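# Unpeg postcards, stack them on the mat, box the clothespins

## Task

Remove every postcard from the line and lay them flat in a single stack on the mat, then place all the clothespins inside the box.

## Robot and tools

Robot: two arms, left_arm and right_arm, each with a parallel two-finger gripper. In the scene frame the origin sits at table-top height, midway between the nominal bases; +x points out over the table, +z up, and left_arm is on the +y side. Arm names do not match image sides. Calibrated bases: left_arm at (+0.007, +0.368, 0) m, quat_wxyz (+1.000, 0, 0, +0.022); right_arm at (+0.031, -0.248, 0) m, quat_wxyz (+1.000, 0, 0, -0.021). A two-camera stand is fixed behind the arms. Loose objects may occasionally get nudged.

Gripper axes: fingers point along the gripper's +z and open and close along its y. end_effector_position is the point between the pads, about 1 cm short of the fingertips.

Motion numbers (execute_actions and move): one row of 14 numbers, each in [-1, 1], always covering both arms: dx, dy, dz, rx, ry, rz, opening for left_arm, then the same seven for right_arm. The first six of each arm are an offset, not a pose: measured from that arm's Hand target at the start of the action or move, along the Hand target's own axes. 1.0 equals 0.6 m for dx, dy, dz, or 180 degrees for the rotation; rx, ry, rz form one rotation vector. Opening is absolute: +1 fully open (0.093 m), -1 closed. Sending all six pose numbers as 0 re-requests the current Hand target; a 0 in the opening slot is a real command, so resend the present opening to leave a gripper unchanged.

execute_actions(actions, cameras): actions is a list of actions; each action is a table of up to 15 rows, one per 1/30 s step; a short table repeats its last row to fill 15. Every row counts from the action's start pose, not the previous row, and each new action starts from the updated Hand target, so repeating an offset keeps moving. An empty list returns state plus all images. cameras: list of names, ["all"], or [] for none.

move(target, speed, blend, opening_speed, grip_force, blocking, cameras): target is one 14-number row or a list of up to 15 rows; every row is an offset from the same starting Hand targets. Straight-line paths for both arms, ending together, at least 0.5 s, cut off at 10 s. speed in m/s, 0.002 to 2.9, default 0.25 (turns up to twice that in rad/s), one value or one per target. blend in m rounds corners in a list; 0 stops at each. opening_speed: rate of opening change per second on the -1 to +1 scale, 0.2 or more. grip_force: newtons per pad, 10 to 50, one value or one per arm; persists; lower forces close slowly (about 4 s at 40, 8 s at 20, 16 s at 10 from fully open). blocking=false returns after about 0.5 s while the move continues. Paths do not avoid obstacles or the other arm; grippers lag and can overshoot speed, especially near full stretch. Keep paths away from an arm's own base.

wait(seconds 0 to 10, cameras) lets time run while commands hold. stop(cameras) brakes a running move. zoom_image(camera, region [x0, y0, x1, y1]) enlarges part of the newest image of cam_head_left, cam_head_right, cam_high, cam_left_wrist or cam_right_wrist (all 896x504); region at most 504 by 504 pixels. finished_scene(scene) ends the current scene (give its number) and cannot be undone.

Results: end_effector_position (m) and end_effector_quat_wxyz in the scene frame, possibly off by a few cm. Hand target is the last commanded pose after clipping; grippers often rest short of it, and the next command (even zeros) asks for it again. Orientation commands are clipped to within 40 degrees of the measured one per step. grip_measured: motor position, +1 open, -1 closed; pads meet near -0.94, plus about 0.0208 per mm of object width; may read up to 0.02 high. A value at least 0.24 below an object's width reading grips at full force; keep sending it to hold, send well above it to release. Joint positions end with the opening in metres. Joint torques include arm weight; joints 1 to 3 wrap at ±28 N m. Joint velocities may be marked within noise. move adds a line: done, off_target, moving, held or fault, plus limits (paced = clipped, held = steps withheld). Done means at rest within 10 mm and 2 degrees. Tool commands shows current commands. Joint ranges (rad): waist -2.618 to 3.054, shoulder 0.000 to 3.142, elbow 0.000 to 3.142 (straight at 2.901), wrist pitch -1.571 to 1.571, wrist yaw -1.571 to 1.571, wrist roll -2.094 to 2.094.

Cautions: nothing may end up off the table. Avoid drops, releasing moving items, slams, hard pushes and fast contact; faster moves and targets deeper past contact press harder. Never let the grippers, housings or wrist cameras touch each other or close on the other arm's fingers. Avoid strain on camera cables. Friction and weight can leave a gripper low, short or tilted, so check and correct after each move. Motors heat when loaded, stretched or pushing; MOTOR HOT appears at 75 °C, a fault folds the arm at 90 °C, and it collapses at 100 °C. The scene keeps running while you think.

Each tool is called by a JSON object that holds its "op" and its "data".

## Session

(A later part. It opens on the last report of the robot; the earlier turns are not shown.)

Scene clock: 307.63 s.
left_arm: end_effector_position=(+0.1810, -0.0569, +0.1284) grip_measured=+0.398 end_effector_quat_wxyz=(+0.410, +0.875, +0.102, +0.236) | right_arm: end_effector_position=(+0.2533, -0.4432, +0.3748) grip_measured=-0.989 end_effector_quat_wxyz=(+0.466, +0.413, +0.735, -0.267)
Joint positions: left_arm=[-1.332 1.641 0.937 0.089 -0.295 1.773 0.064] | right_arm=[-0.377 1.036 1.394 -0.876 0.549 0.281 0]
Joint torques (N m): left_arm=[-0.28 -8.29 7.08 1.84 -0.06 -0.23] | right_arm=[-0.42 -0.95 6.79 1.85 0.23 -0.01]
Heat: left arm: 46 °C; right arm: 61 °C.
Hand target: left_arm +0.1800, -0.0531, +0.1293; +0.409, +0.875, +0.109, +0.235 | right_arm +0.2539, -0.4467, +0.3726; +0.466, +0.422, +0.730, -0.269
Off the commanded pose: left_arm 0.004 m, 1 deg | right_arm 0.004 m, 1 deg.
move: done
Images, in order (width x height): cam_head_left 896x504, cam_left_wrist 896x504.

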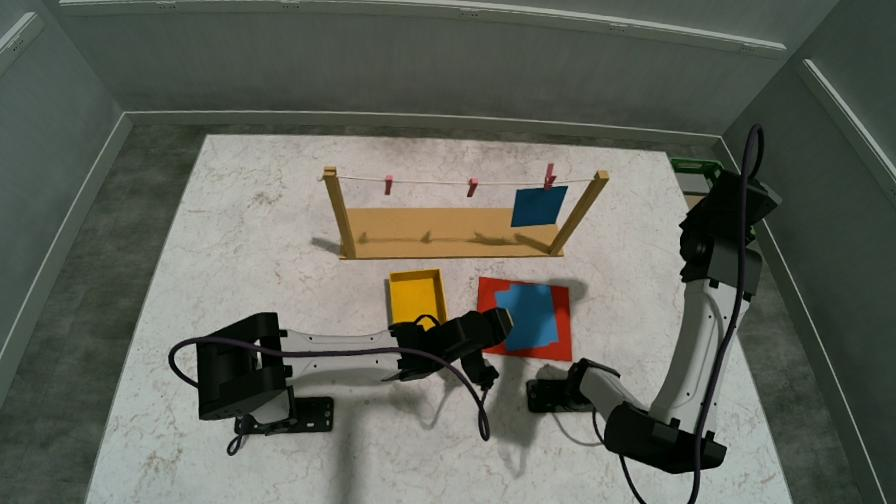

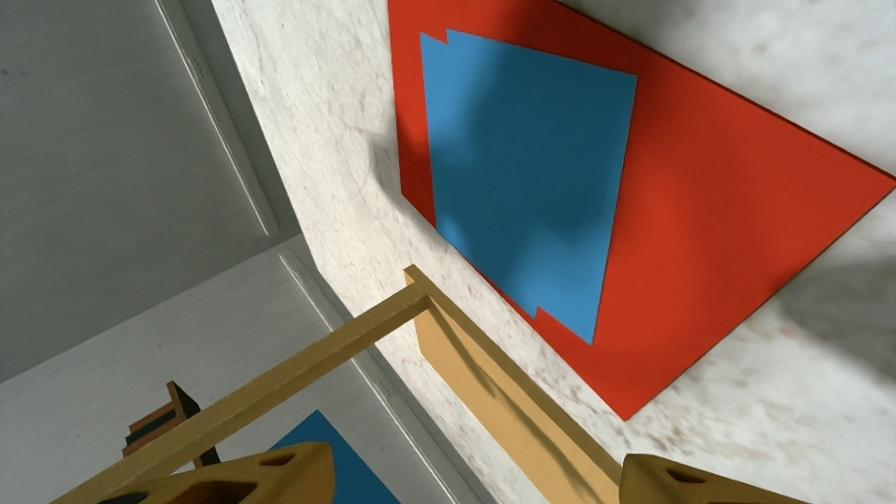

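{"op": "move", "data": {"target": [[0.0428,0.1021,-0.0743,0,0,0,0,0.0157,0.0833,-0.152,-0.2288,0.021,-0.1319,-1],[0.258,0.1769,-0.0805,-0.1925,0,-0.111,0,0.1877,0.3493,-0.282,-0.4576,0.0421,-0.2637,-1]], "speed": [0.3,0.4], "blend": 0.03, "cameras": ["cam_right_wrist","cam_left_wrist","cam_head_left"]}}

Scene clock: 321.80 s.
left_arm: end_effector_position=(+0.2909, -0.0267, +0.2930) grip_measured=+0.002 end_effector_quat_wxyz=(+0.679, +0.683, +0.184, +0.197) | right_arm: end_effector_position=(+0.3334, -0.1715, +0.3423) grip_measured=-0.989 end_effector_quat_wxyz=(+0.439, -0.256, +0.851, +0.135)
Joint positions: left_arm=[-0.949 1.52 0.939 0.581 0.121 1.59 0.045] | right_arm=[0.04 1.169 1.476 -1.013 -0.474 -0.364 0]
Joint torques (N m): left_arm=[0.12 -5.18 7.45 2.43 0.33 -0.31] | right_arm=[0.5 -2.11 7.25 1.73 -0.33 -0.29]
Heat: left arm: 46 °C; right arm: 60 °C.
Hand target: left_arm +0.2898, -0.0299, +0.2872; +0.683, +0.683, +0.183, +0.183 | right_arm +0.3353, -0.1679, +0.3420; +0.441, -0.266, +0.846, +0.139
Off the commanded pose: left_arm 0.007 m, 2 deg | right_arm 0.004 m, 1 deg.
move: done
Images, in order (width x height): cam_head_left 896x504, cam_left_wrist 896x504, cam_right_wrist 896x504.

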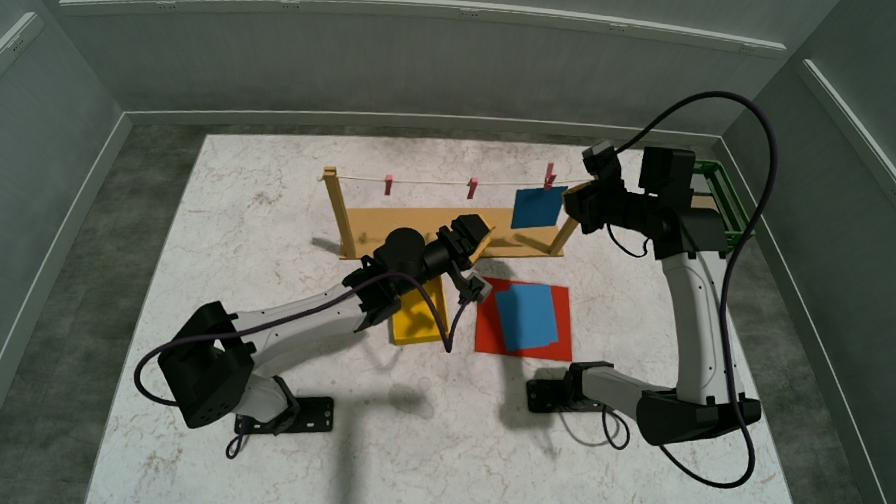

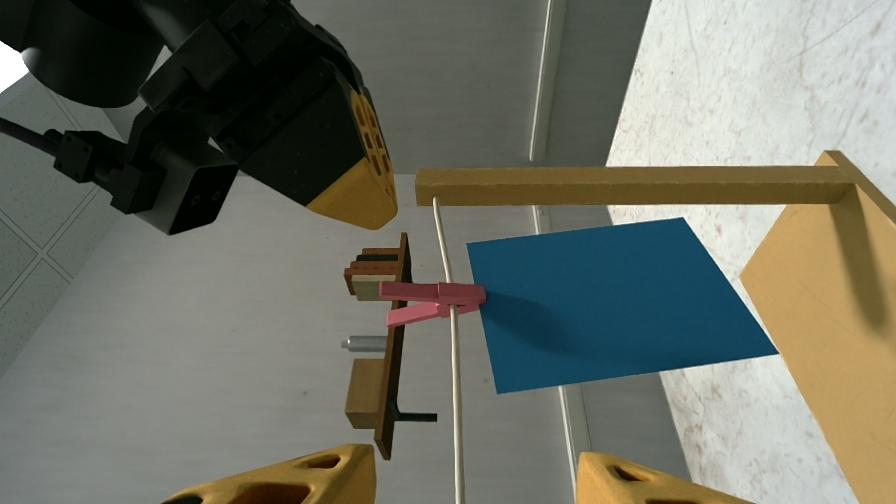

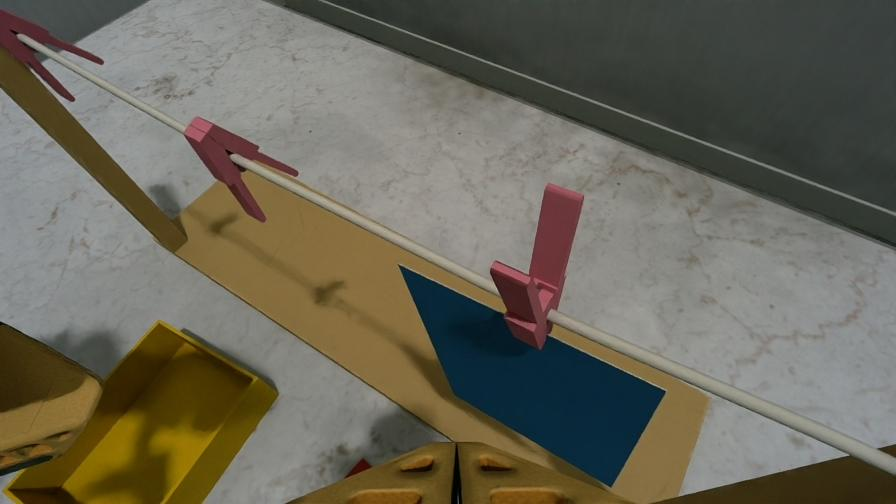

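{"op": "move", "data": {"target": [[0,0,0,0,0,0,0,-0.0698,-0.0757,0.0967,0,0,0,-1],[0,0,0,0,0,0,0,-0.0502,-0.0815,0.1205,0,0,0,-1]], "speed": [0.08,0.05], "cameras": ["cam_left_wrist","cam_right_wrist"]}}

Scene clock: 330.23 s.
left_arm: end_effector_position=(+0.2909, -0.0267, +0.2931) grip_measured=+0.002 end_effector_quat_wxyz=(+0.679, +0.683, +0.184, +0.197) | right_arm: end_effector_position=(+0.4239, -0.1679, +0.3298) grip_measured=-0.989 end_effector_quat_wxyz=(+0.443, -0.260, +0.847, +0.136)
Joint positions: left_arm=[-0.949 1.52 0.939 0.581 0.121 1.59 0.045] | right_arm=[0.049 1.454 1.611 -0.852 -0.474 -0.364 0]
Joint torques (N m): left_arm=[0.06 -5.22 7.39 2.44 0.35 -0.31] | right_arm=[0.68 -4.93 7.16 1.74 -0.24 -0.2]
Heat: left arm: 46 °C; right arm: 60 °C.
Hand target: left_arm +0.2898, -0.0299, +0.2872; +0.683, +0.683, +0.183, +0.183 | right_arm +0.4261, -0.1643, +0.3253; +0.441, -0.266, +0.846, +0.139
Off the commanded pose: left_arm 0.007 m, 2 deg | right_arm 0.006 m, 1 deg.
move: done
Images, in order (width x height): cam_left_wrist 896x504, cam_right_wrist 896x504.

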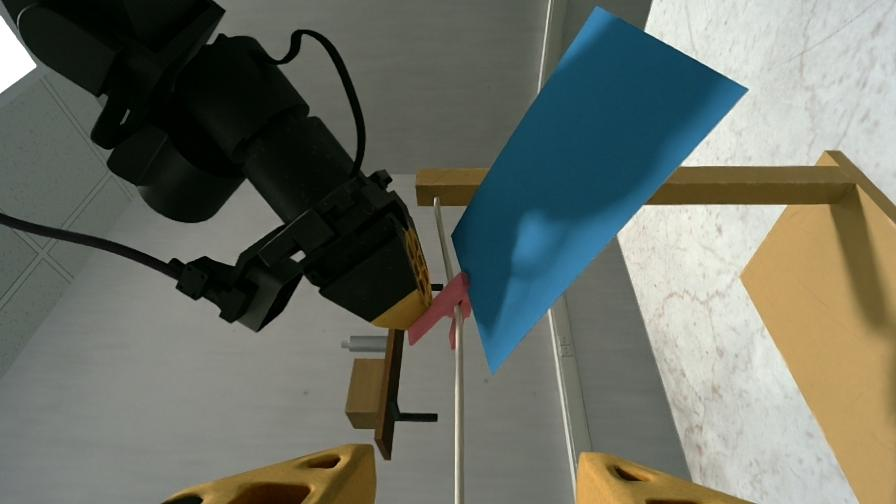

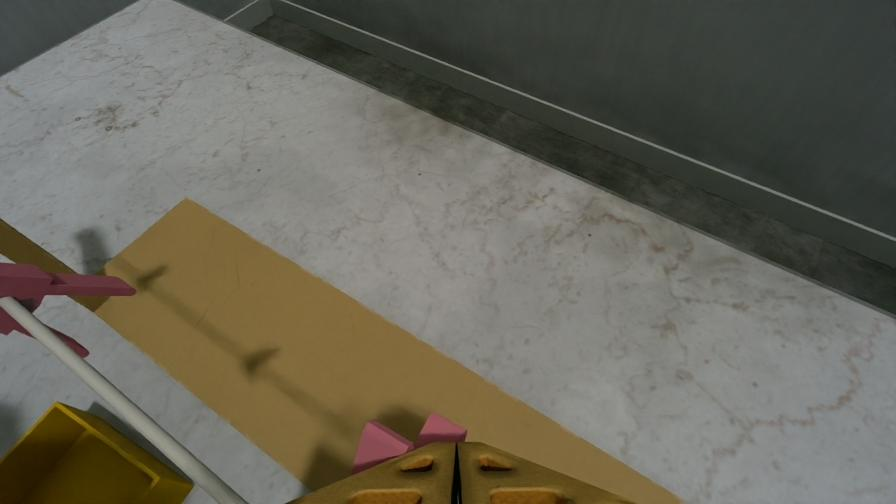

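{"op": "move", "data": {"target": [0,0,0,0,0,0,0,0.0036,0.0094,0.018,0,0,0,-1], "speed": 0.05, "cameras": ["cam_left_wrist","cam_right_wrist"]}}

Scene clock: 334.53 s.
left_arm: end_effector_position=(+0.2909, -0.0267, +0.2932) grip_measured=+0.002 end_effector_quat_wxyz=(+0.680, +0.682, +0.184, +0.197) | right_arm: end_effector_position=(+0.4270, -0.1577, +0.3226) grip_measured=-0.989 end_effector_quat_wxyz=(+0.445, -0.268, +0.844, +0.136)
Joint positions: left_arm=[-0.949 1.52 0.939 0.582 0.121 1.59 0.045] | right_arm=[0.082 1.454 1.575 -0.805 -0.458 -0.357 0]
Joint torques (N m): left_arm=[0.1 -5.2 7.45 2.43 0.35 -0.32] | right_arm=[0.62 -5.16 7.12 1.74 -0.16 -0.07]
Heat: left arm: 46 °C; right arm: 60 °C.
Hand target: left_arm +0.2898, -0.0299, +0.2873; +0.683, +0.683, +0.183, +0.183 | right_arm +0.4291, -0.1553, +0.3174; +0.441, -0.266, +0.846, +0.139
Off the commanded pose: left_arm 0.007 m, 2 deg | right_arm 0.006 m, 1 deg.
move: done
Images, in order (width x height): cam_left_wrist 896x504, cam_right_wrist 896x504.

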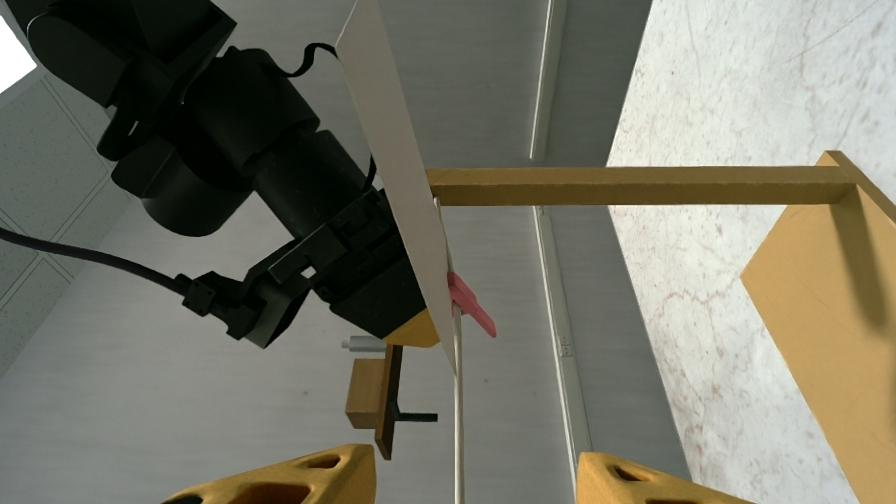

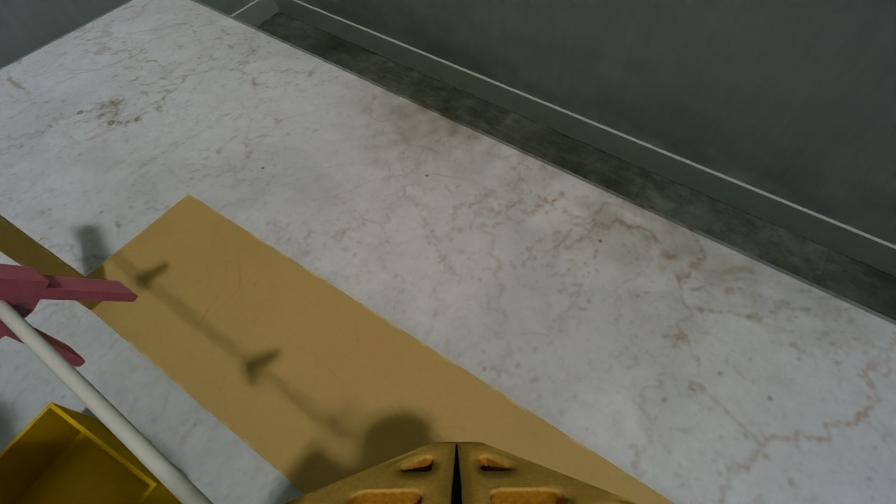

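{"op": "move", "data": {"target": [0,0,0,0,0,0,0,-0.0055,0,-0.0047,0,0,0,-1], "speed": 0.03, "cameras": ["cam_left_wrist"]}}

Scene clock: 338.33 s.
left_arm: end_effector_position=(+0.2909, -0.0267, +0.2932) grip_measured=+0.002 end_effector_quat_wxyz=(+0.680, +0.682, +0.184, +0.197) | right_arm: end_effector_position=(+0.4271, -0.1577, +0.3227) grip_measured=-0.989 end_effector_quat_wxyz=(+0.445, -0.268, +0.843, +0.136)
Joint positions: left_arm=[-0.949 1.52 0.939 0.582 0.121 1.59 0.045] | right_arm=[0.082 1.454 1.575 -0.805 -0.458 -0.356 0]
Joint torques (N m): left_arm=[0.1 -5.2 7.41 2.44 0.34 -0.31] | right_arm=[0.55 -4.81 9.16 1.58 -0.17 -0.05]
Heat: left arm: 47 °C; right arm: 60 °C.
Hand target: left_arm +0.2898, -0.0299, +0.2873; +0.683, +0.683, +0.183, +0.183 | right_arm +0.4288, -0.1555, +0.3217; +0.441, -0.266, +0.846, +0.139
Off the commanded pose: left_arm 0.007 m, 2 deg | right_arm 0.003 m, 1 deg.
move: done
Images, in order (width x height): cam_left_wrist 896x504.

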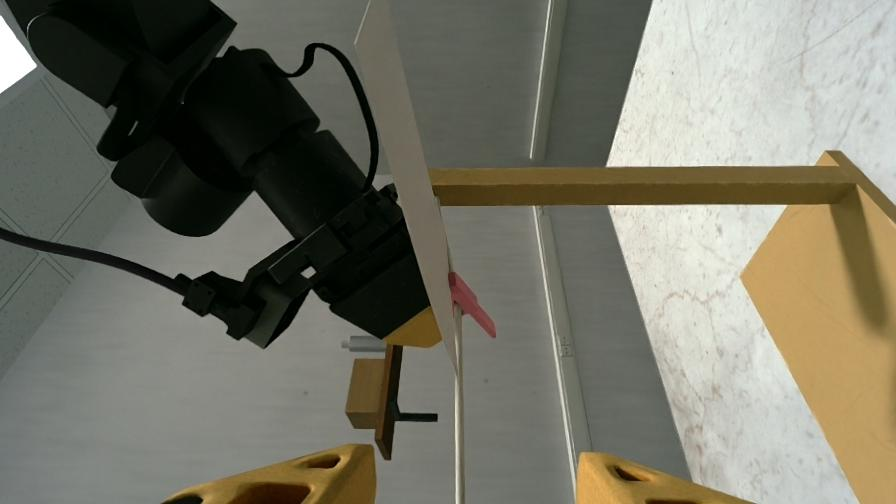

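{"op": "move", "data": {"target": [0,0,0,0,0,0,0,-0.0041,0,-0.0029,0,0,0,-1], "speed": 0.03, "cameras": ["cam_left_wrist"]}}

Scene clock: 341.23 s.
left_arm: end_effector_position=(+0.2909, -0.0267, +0.2932) grip_measured=+0.002 end_effector_quat_wxyz=(+0.680, +0.682, +0.184, +0.197) | right_arm: end_effector_position=(+0.4265, -0.1577, +0.3220) grip_measured=-0.989 end_effector_quat_wxyz=(+0.443, -0.268, +0.844, +0.137)
Joint positions: left_arm=[-0.949 1.52 0.939 0.582 0.121 1.59 0.045] | right_arm=[0.082 1.454 1.575 -0.809 -0.458 -0.356 0]
Joint torques (N m): left_arm=[0.1 -5.16 7.39 2.44 0.35 -0.31] | right_arm=[0.57 -4.45 10.56 1.52 -0.17 -0.05]
Heat: left arm: 47 °C; right arm: 61 °C.
Hand target: left_arm +0.2898, -0.0299, +0.2873; +0.683, +0.683, +0.183, +0.183 | right_arm +0.4288, -0.1555, +0.3247; +0.441, -0.266, +0.846, +0.139
Off the commanded pose: left_arm 0.007 m, 2 deg | right_arm 0.004 m, 0 deg.
move: done
Images, in order (width x height): cam_left_wrist 896x504.

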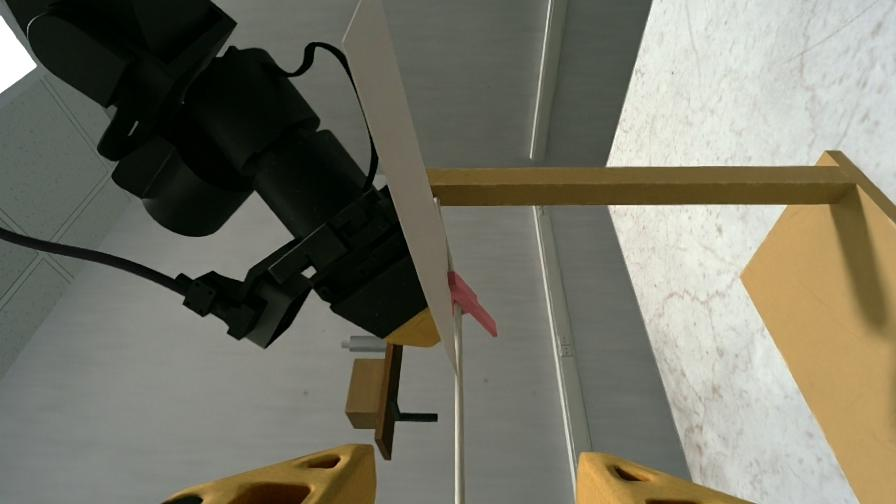

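{"op": "move", "data": {"target": [[0,0.0413,0,0,0,-0.067,0,0,0,0,0,0,0,-1],[-0.0015,0.0413,0.1533,0,0,-0.067,0,0,0,0,0,0,0,-1]], "speed": [0.1,0.1], "cameras": ["cam_left_wrist","cam_head_left","cam_right_wrist"]}}

Scene clock: 355.97 s.
left_arm: end_effector_position=(+0.3328, -0.1048, +0.3121) grip_measured=+0.002 end_effector_quat_wxyz=(+0.699, +0.661, +0.246, +0.116) | right_arm: end_effector_position=(+0.4265, -0.1577, +0.3219) grip_measured=-0.989 end_effector_quat_wxyz=(+0.443, -0.268, +0.844, +0.137)
Joint positions: left_arm=[-0.976 1.827 1.355 0.475 0.118 1.378 0.045] | right_arm=[0.082 1.454 1.575 -0.809 -0.458 -0.356 0]
Joint torques (N m): left_arm=[-0.46 -7.92 10.52 2.13 0.02 -0.29] | right_arm=[0.54 -4.46 10.59 1.51 -0.18 -0.06]
Heat: left arm: 48 °C; right arm: 66 °C.
Hand target: left_arm +0.3350, -0.1100, +0.3121; +0.699, +0.660, +0.253, +0.110 | right_arm +0.4288, -0.1555, +0.3247; +0.441, -0.266, +0.846, +0.139
Off the commanded pose: left_arm 0.006 m, 1 deg | right_arm 0.004 m, 0 deg.
move: done
Images, in order (width x height): cam_head_left 896x504, cam_left_wrist 896x504, cam_right_wrist 896x504.

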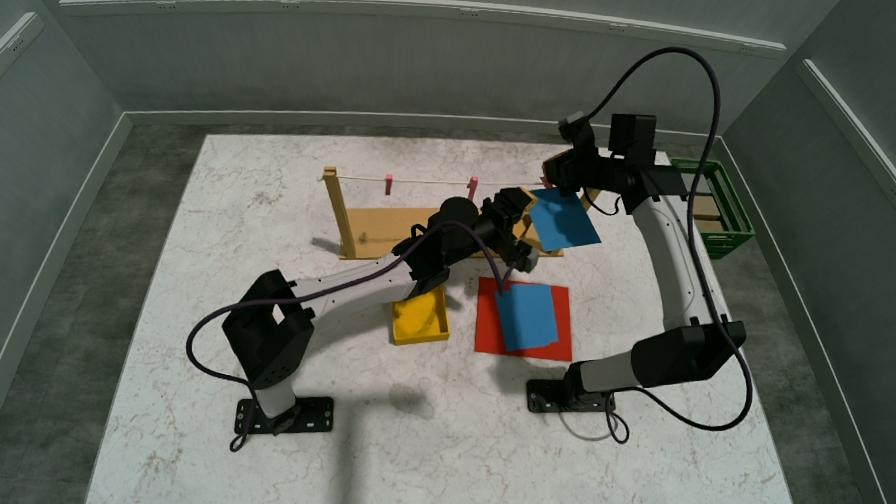

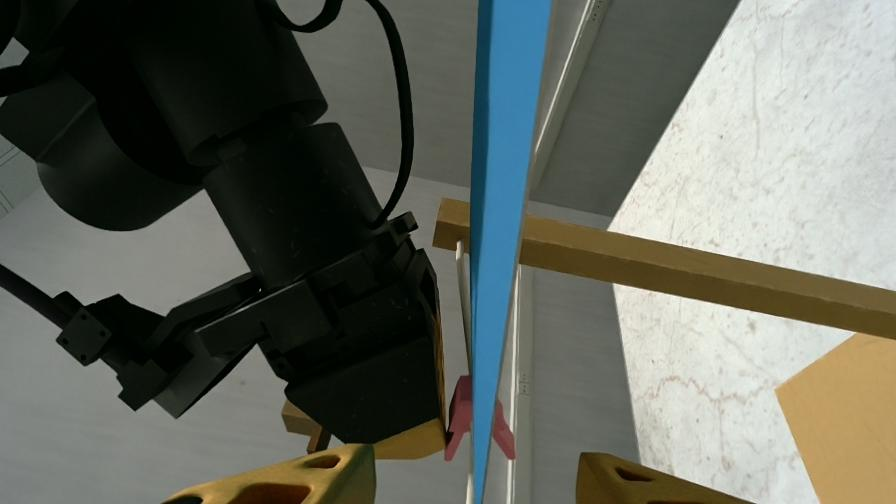

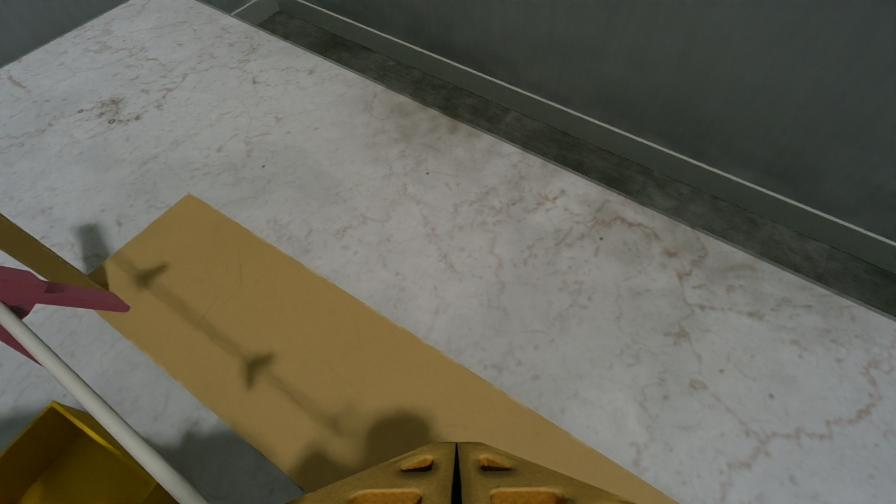

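{"op": "move", "data": {"target": [[0,0,0,0,0,0,-1,0,0,0,0,0,0,-1],[-0.089,0.0015,-0.0499,0,0,0,-1,0,0,0,0,0,0,-1]], "speed": [0.06,0.06], "opening_speed": 0.6, "cameras": ["cam_left_wrist","cam_head_left"]}}

Scene clock: 363.70 s.
left_arm: end_effector_position=(+0.2788, -0.1168, +0.3118) grip_measured=-0.972 end_effector_quat_wxyz=(+0.692, +0.669, +0.248, +0.113) | right_arm: end_effector_position=(+0.4262, -0.1577, +0.3216) grip_measured=-0.989 end_effector_quat_wxyz=(+0.442, -0.268, +0.845, +0.137)
Joint positions: left_arm=[-1.106 1.752 1.282 0.453 -0.009 1.378 0] | right_arm=[0.082 1.454 1.575 -0.811 -0.458 -0.356 0]
Joint torques (N m): left_arm=[-0.29 -11.58 7.62 2.16 0.02 -0.29] | right_arm=[0.55 -4.48 10.56 1.53 -0.17 -0.06]
Heat: left arm: 47 °C; right arm: 67 °C.
Hand target: left_arm +0.2751, -0.1100, +0.3241; +0.699, +0.660, +0.253, +0.111 | right_arm +0.4288, -0.1555, +0.3247; +0.441, -0.266, +0.846, +0.139
Off the commanded pose: left_arm 0.015 m, 1 deg | right_arm 0.005 m, 0 deg.
move: off_target (left_arm)
Images, in order (width x height): cam_head_left 896x504, cam_left_wrist 896x504.

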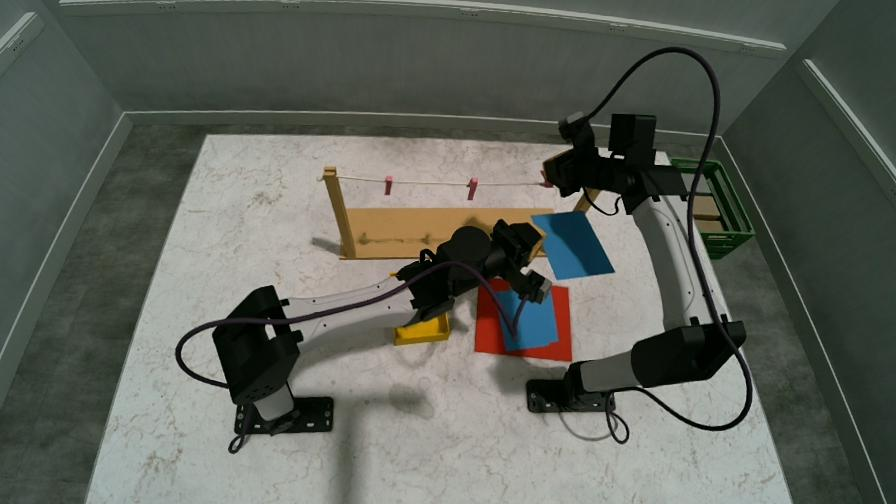

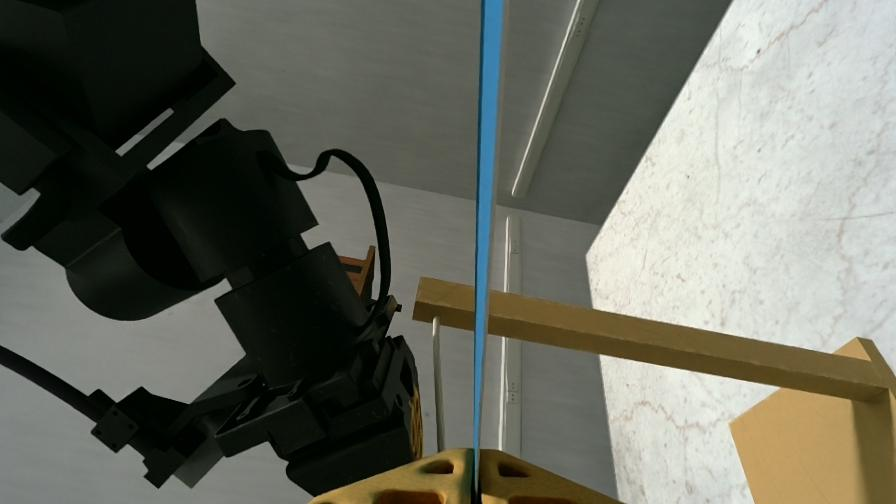

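{"op": "move", "data": {"target": [[0.0208,-0.0978,0,0,0,0,-1,-0.0463,-0.0053,-0.1924,0,0,0,-1],[-0.0407,-0.2372,-0.0128,0.1926,0.0206,0.1759,-1,0.2313,-0.2302,-0.4697,0.4576,-0.0421,0.2637,-1],[0.0203,-0.3853,0.0308,0.1926,0.0206,0.1759,-1,0.2313,-0.2302,-0.4697,0.4576,-0.0421,0.2637,-1]], "speed": [0.2,0.35,0.15], "blend": [0.02,0.02,0], "cameras": ["cam_head_left","cam_left_wrist"]}}

{"op": "zoom_image", "data": {"camera": "cam_head_left", "region": [430, 240, 630, 390]}}

Scene clock: 377.80 s.
left_arm: end_effector_position=(+0.2536, -0.1410, +0.1006) grip_measured=-0.972 end_effector_quat_wxyz=(+0.405, +0.874, +0.117, +0.241) | right_arm: end_effector_position=(+0.2523, -0.4423, +0.3751) grip_measured=-0.989 end_effector_quat_wxyz=(+0.467, +0.413, +0.735, -0.267)
Joint positions: left_arm=[-1.234 2.053 1.359 0.084 -0.239 1.81 0] | right_arm=[-0.376 1.03 1.391 -0.876 0.548 0.28 0]
Joint torques (N m): left_arm=[0.14 -9.47 7.47 2.19 0.26 -0.01] | right_arm=[-0.55 -0.7 6.72 1.86 0.24 -0.01]
Heat: left arm: 47 °C; right arm: 68 °C.
Hand target: left_arm +0.2530, -0.1444, +0.0954; +0.409, +0.875, +0.110, +0.235 | right_arm +0.2531, -0.4465, +0.3722; +0.466, +0.422, +0.730, -0.269
Off the commanded pose: left_arm 0.006 m, 1 deg | right_arm 0.005 m, 1 deg.
move: done
Images, in order (width x height): cam_head_left 896x504, cam_left_wrist 896x504.

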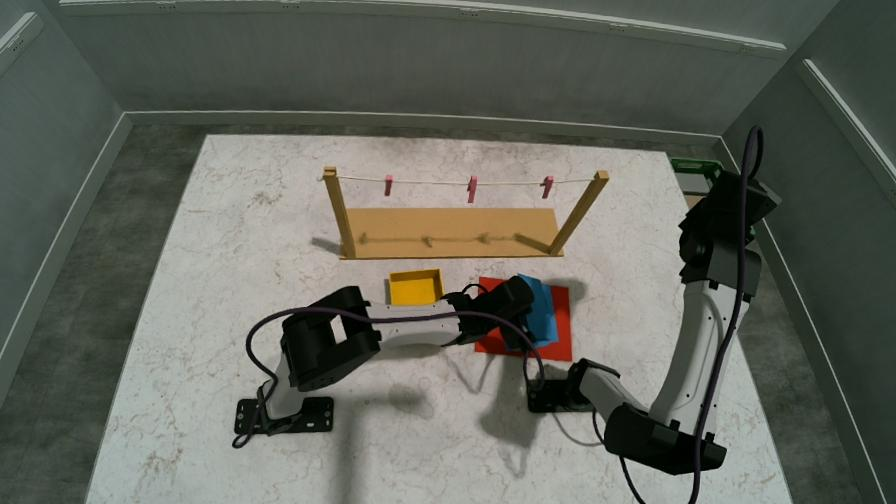

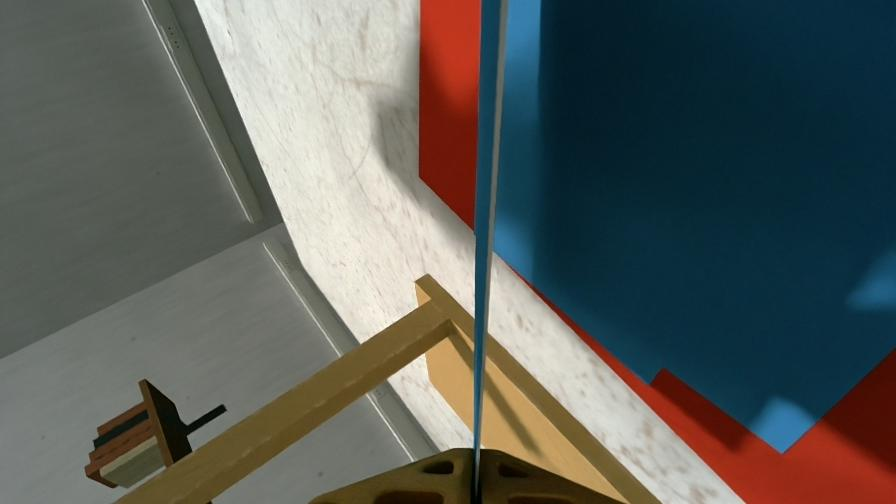

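Scaled by 2.520 from the camera's 896x504 image, which has a finer 1280x720 frame.

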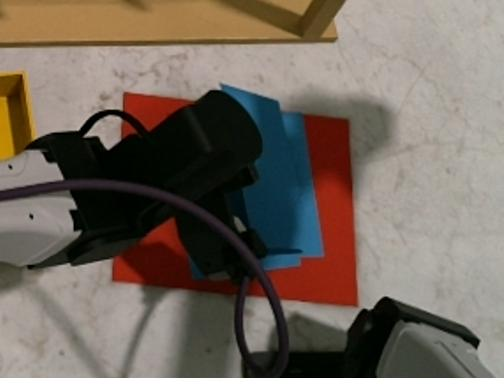

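{"op": "move", "data": {"target": [[-0.0286,-0.0511,0.033,0,0,0,-1,0,0,0,0,0,0,-1],[-0.0249,-0.0422,0.0265,0,0,0,0.4,0,0,0,0,0,0,-1],[-0.0249,-0.0422,-0.1735,0,0,0,0.4,0,0,0,0,0,0,-1]], "speed": [0.08,0.05,0.25], "opening_speed": 0.5, "cameras": ["cam_head_left","cam_left_wrist"]}}

{"op": "zoom_image", "data": {"camera": "cam_head_left", "region": [430, 240, 630, 390]}}

Scene clock: 387.23 s.
left_arm: end_effector_position=(+0.1889, -0.0685, +0.1277) grip_measured=+0.398 end_effector_quat_wxyz=(+0.410, +0.875, +0.103, +0.236) | right_arm: end_effector_position=(+0.2523, -0.4423, +0.3751) grip_measured=-0.989 end_effector_quat_wxyz=(+0.467, +0.413, +0.735, -0.267)
Joint positions: left_arm=[-1.32 1.691 0.988 0.09 -0.286 1.781 0.064] | right_arm=[-0.376 1.03 1.391 -0.876 0.548 0.28 0]
Joint torques (N m): left_arm=[-0.27 -8.76 7.08 1.87 -0.08 -0.24] | right_arm=[-0.58 -0.69 6.69 1.86 0.24 -0.02]
Heat: left arm: 48 °C; right arm: 66 °C.
Hand target: left_arm +0.1878, -0.0647, +0.1290; +0.409, +0.875, +0.110, +0.235 | right_arm +0.2531, -0.4465, +0.3722; +0.466, +0.422, +0.730, -0.269
Off the commanded pose: left_arm 0.004 m, 1 deg | right_arm 0.005 m, 1 deg.
move: done; target 2's new opening was sent with left_arm's hand 0.012 m and 2 deg from that target
Images, in order (width x height): cam_head_left 896x504, cam_left_wrist 896x504.

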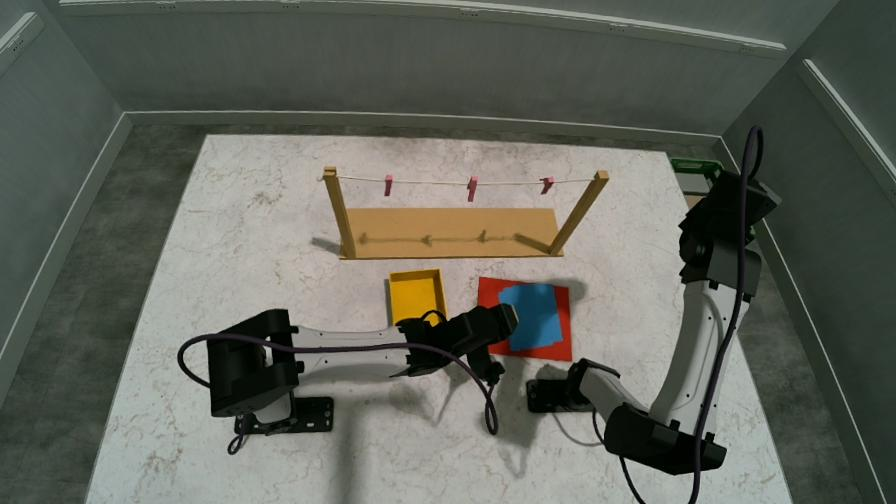

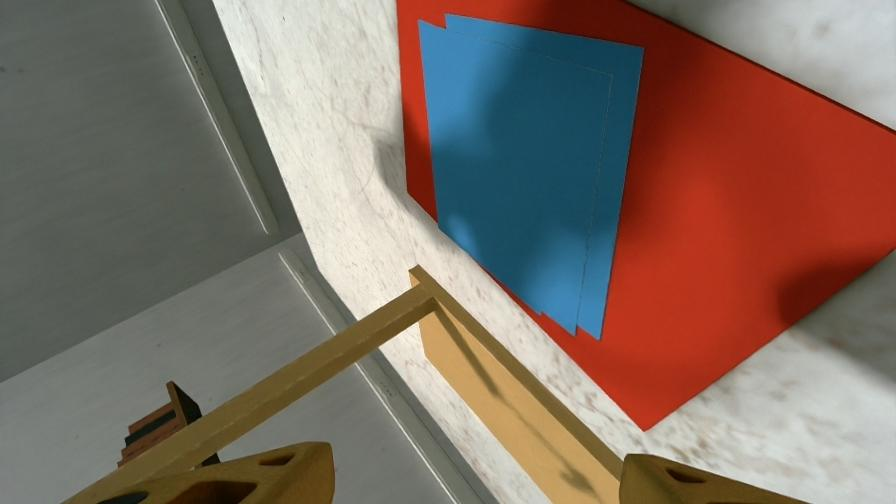

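Scaled by 2.520 from the camera's 896x504 image, which has a finer 1280x720 frame.

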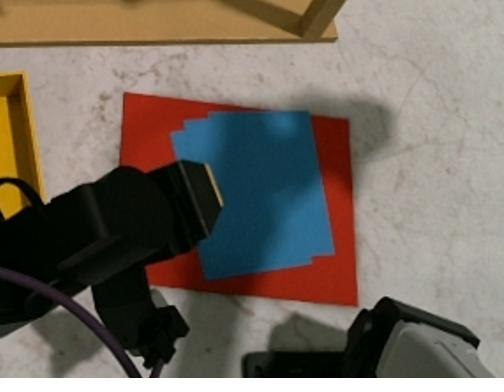

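{"op": "zoom_image", "data": {"camera": "cam_left_wrist", "region": [390, 150, 650, 350]}}

{"op": "zoom_image", "data": {"camera": "cam_head_left", "region": [530, 270, 590, 310]}}

Scaled by 1.938 from the camera's 896x504 image, which has a finer 1280x720 frame.

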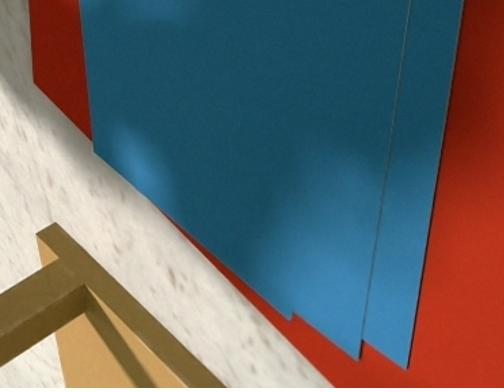

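Scaled by 8.400 from the camera's 896x504 image, which has a finer 1280x720 frame.

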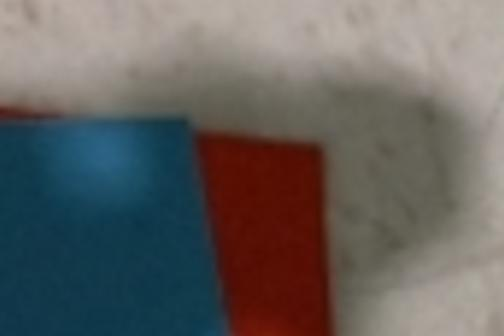

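{"op": "move", "data": {"target": [[0.0321,0.0766,-0.0557,0,0,0,-1,0,0,0,0,0,0,-1],[0.0062,0.0652,0.18,0.2093,0.1052,-0.571,-1,0,0,0,0,0,0,-1]], "speed": [0.25,0.4], "blend": 0.03, "cameras": ["cam_left_wrist"]}}

Scene clock: 404.60 s.
left_arm: end_effector_position=(+0.2462, -0.1599, +0.1096) grip_measured=-0.972 end_effector_quat_wxyz=(+0.173, +0.496, +0.846, -0.093) | right_arm: end_effector_position=(+0.2523, -0.4423, +0.3751) grip_measured=-0.989 end_effector_quat_wxyz=(+0.467, +0.413, +0.735, -0.267)
Joint positions: left_arm=[-1.204 2.673 2.844 -1.35 -0.052 -0.09 0] | right_arm=[-0.376 1.03 1.391 -0.876 0.548 0.28 0]
Joint torques (N m): left_arm=[0.08 -11.7 8.95 1.02 0.22 -0.2] | right_arm=[-0.59 -0.7 6.69 1.86 0.24 -0.01]
Heat: left arm: 48 °C; right arm: 63 °C.
Hand target: left_arm +0.2450, -0.1602, +0.1004; +0.151, +0.493, +0.853, -0.087 | right_arm +0.2531, -0.4465, +0.3722; +0.466, +0.422, +0.730, -0.269
Off the commanded pose: left_arm 0.009 m, 3 deg | right_arm 0.005 m, 1 deg.
elbow stopped short (left arm): the move would have taken joint 3 (elbow) straighter than the controller allows.
move: off_target (left_arm)
Images, in order (width x height): cam_left_wrist 896x504.

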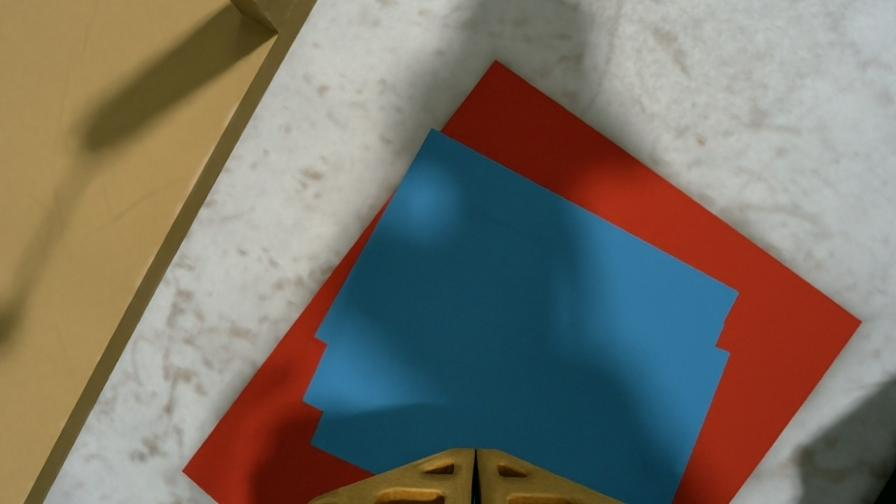

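{"op": "zoom_image", "data": {"camera": "cam_left_wrist", "region": [280, 100, 760, 460]}}

Scaled by 1.050 from the camera's 896x504 image, which has a finer 1280x720 frame.

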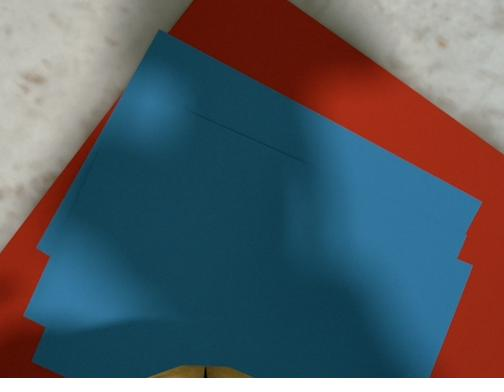

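{"op": "move", "data": {"target": [-0.0745,-0.024,0.1023,0,0,0,-1,0,0,0,0,0,0,-1], "cameras": ["cam_left_wrist"]}}

Scene clock: 421.40 s.
left_arm: end_effector_position=(+0.2653, -0.2142, +0.0611) grip_measured=-0.972 end_effector_quat_wxyz=(+0.230, +0.487, +0.831, -0.137) | right_arm: end_effector_position=(+0.2523, -0.4423, +0.3751) grip_measured=-0.989 end_effector_quat_wxyz=(+0.467, +0.413, +0.735, -0.267)
Joint positions: left_arm=[-1.21 2.811 2.851 -1.071 -0.052 -0.093 0] | right_arm=[-0.376 1.03 1.391 -0.876 0.548 0.28 0]
Joint torques (N m): left_arm=[-0.43 -13.33 8.83 1.68 0.16 -0.17] | right_arm=[-0.61 -0.69 6.69 1.86 0.23 -0.02]
Heat: left arm: 51 °C; right arm: 62 °C.
Hand target: left_arm +0.2641, -0.2219, +0.0579; +0.151, +0.493, +0.853, -0.087 | right_arm +0.2531, -0.4465, +0.3722; +0.466, +0.422, +0.730, -0.269
Off the commanded pose: left_arm 0.008 m, 11 deg | right_arm 0.005 m, 1 deg.
elbow stopped short (left arm): the move would have taken joint 3 (elbow) straighter than the controller allows.
move: off_target (left_arm)
Images, in order (width x height): cam_left_wrist 896x504.

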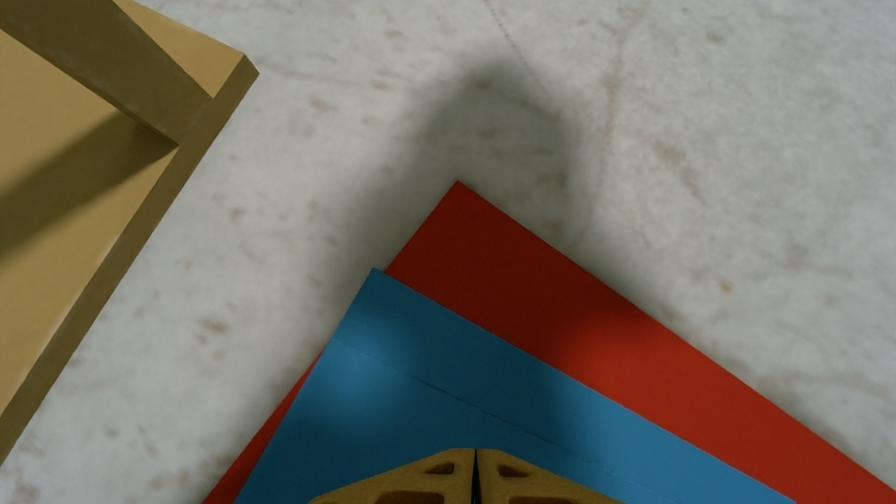

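{"op": "move", "data": {"target": [0.0143,0,0.0392,0,-0.067,0,-1,0,0,0,0,0,0,-1], "speed": 0.1, "cameras": ["cam_left_wrist"]}}

Scene clock: 426.83 s.
left_arm: end_effector_position=(+0.2654, -0.2219, +0.0223) grip_measured=-0.972 end_effector_quat_wxyz=(+0.231, +0.486, +0.831, -0.137) | right_arm: end_effector_position=(+0.2523, -0.4423, +0.3751) grip_measured=-0.989 end_effector_quat_wxyz=(+0.467, +0.413, +0.735, -0.267)
Joint positions: left_arm=[-1.216 2.79 2.651 -0.89 -0.055 -0.098 0] | right_arm=[-0.376 1.03 1.391 -0.876 0.548 0.28 0]
Joint torques (N m): left_arm=[-0.58 -17.46 6.08 1.51 -0.1 -0.18] | right_arm=[-0.62 -0.72 6.69 1.86 0.23 -0.01]
Heat: left arm: 55 °C; right arm: 62 °C.
Hand target: left_arm +0.2641, -0.2219, +0.0328; +0.239, +0.481, +0.832, -0.138 | right_arm +0.2531, -0.4465, +0.3722; +0.466, +0.422, +0.730, -0.269
Off the commanded pose: left_arm 0.011 m, 1 deg | right_arm 0.005 m, 1 deg.
move: off_target (left_arm)
Images, in order (width x height): cam_left_wrist 896x504.

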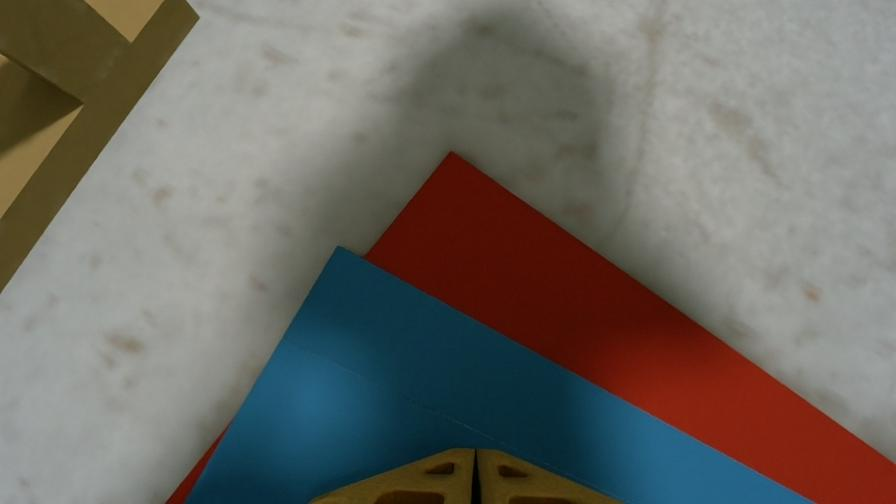

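{"op": "move", "data": {"target": [-0.017,0,0.0135,0,0,0,-1,0,0,0,0,0,0,-1], "speed": 0.06, "cameras": ["cam_left_wrist"]}}

Scene clock: 431.20 s.
left_arm: end_effector_position=(+0.2701, -0.2331, +0.0389) grip_measured=-0.972 end_effector_quat_wxyz=(+0.251, +0.482, +0.826, -0.152) | right_arm: end_effector_position=(+0.2523, -0.4423, +0.3751) grip_measured=-0.989 end_effector_quat_wxyz=(+0.467, +0.413, +0.735, -0.267)
Joint positions: left_arm=[-1.216 2.865 2.84 -0.953 -0.055 -0.098 0] | right_arm=[-0.376 1.03 1.391 -0.876 0.548 0.28 0]
Joint torques (N m): left_arm=[-0.28 -13.11 9.98 1.5 -0.07 -0.14] | right_arm=[-0.59 -0.73 6.69 1.86 0.24 -0.01]
Heat: left arm: 59 °C; right arm: 61 °C.
Hand target: left_arm +0.2706, -0.2332, +0.0314; +0.239, +0.481, +0.832, -0.138 | right_arm +0.2531, -0.4465, +0.3722; +0.466, +0.422, +0.730, -0.269
Off the commanded pose: left_arm 0.008 m, 2 deg | right_arm 0.005 m, 1 deg.
elbow stopped short (left arm): the move would have taken joint 3 (elbow) straighter than the controller allows.
move: done
Images, in order (width x height): cam_left_wrist 896x504.

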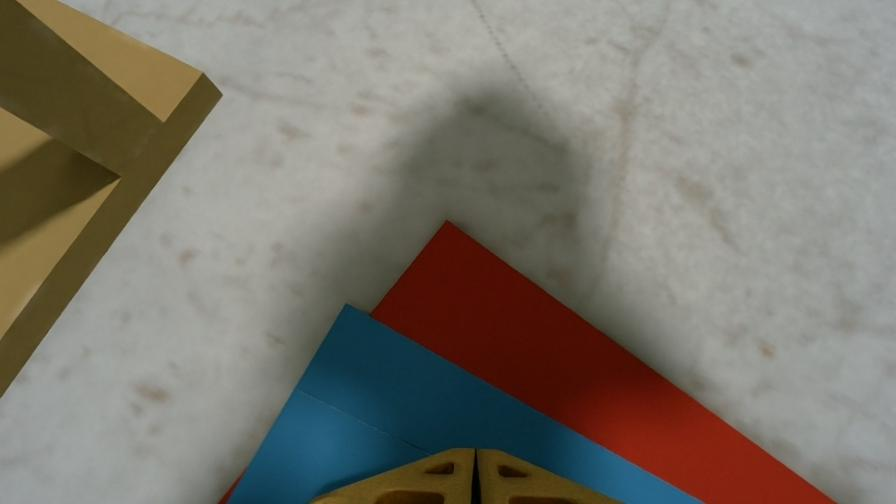

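{"op": "move", "data": {"target": [[0.0177,0,0.0283,0,0,0,-1,0,0,0,0,0,0,-1],[0.0332,-0.0318,0.0186,0,0,0,-1,0,0,0,0,0,0,-1],[-0.011,-0.0318,-0.0521,0,0,0,-1,0,0,0,0,0,0,-1]], "speed": [0.06,0.04,0.2], "cameras": ["cam_left_wrist"]}}

Scene clock: 437.93 s.
left_arm: end_effector_position=(+0.2509, -0.2310, +0.0491) grip_measured=-0.972 end_effector_quat_wxyz=(+0.248, +0.484, +0.828, -0.136) | right_arm: end_effector_position=(+0.2523, -0.4423, +0.3751) grip_measured=-0.989 end_effector_quat_wxyz=(+0.467, +0.413, +0.735, -0.267)
Joint positions: left_arm=[-1.253 2.842 2.849 -1.012 -0.097 -0.124 0] | right_arm=[-0.376 1.03 1.391 -0.876 0.548 0.28 0]
Joint torques (N m): left_arm=[-0.24 -16.02 9.16 1.39 0.15 -0.17] | right_arm=[-0.59 -0.7 6.71 1.87 0.23 -0.01]
Heat: left arm: 60 °C; right arm: 61 °C.
Hand target: left_arm +0.2487, -0.2331, +0.0614; +0.239, +0.481, +0.832, -0.138 | right_arm +0.2531, -0.4465, +0.3722; +0.466, +0.422, +0.730, -0.269
Off the commanded pose: left_arm 0.013 m, 1 deg | right_arm 0.005 m, 1 deg.
elbow stopped short (left arm): the move would have taken joint 3 (elbow) straighter than the controller allows.
move: off_target (left_arm)
Images, in order (width x height): cam_left_wrist 896x504.

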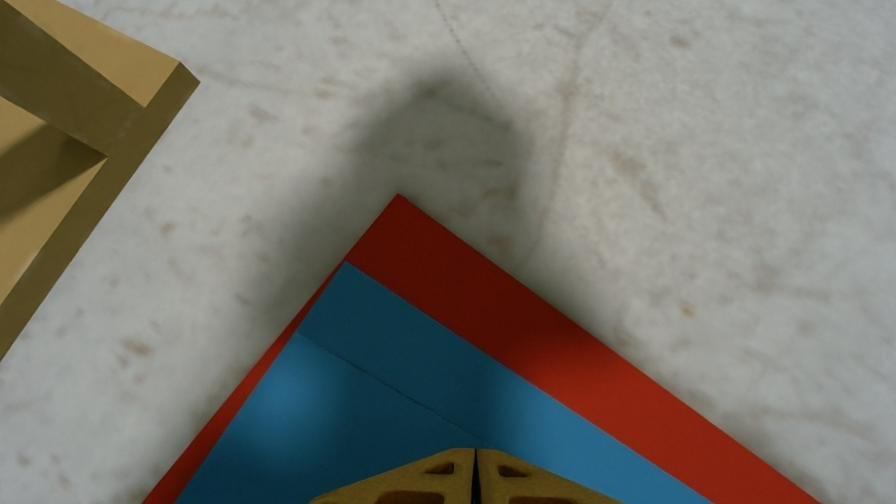

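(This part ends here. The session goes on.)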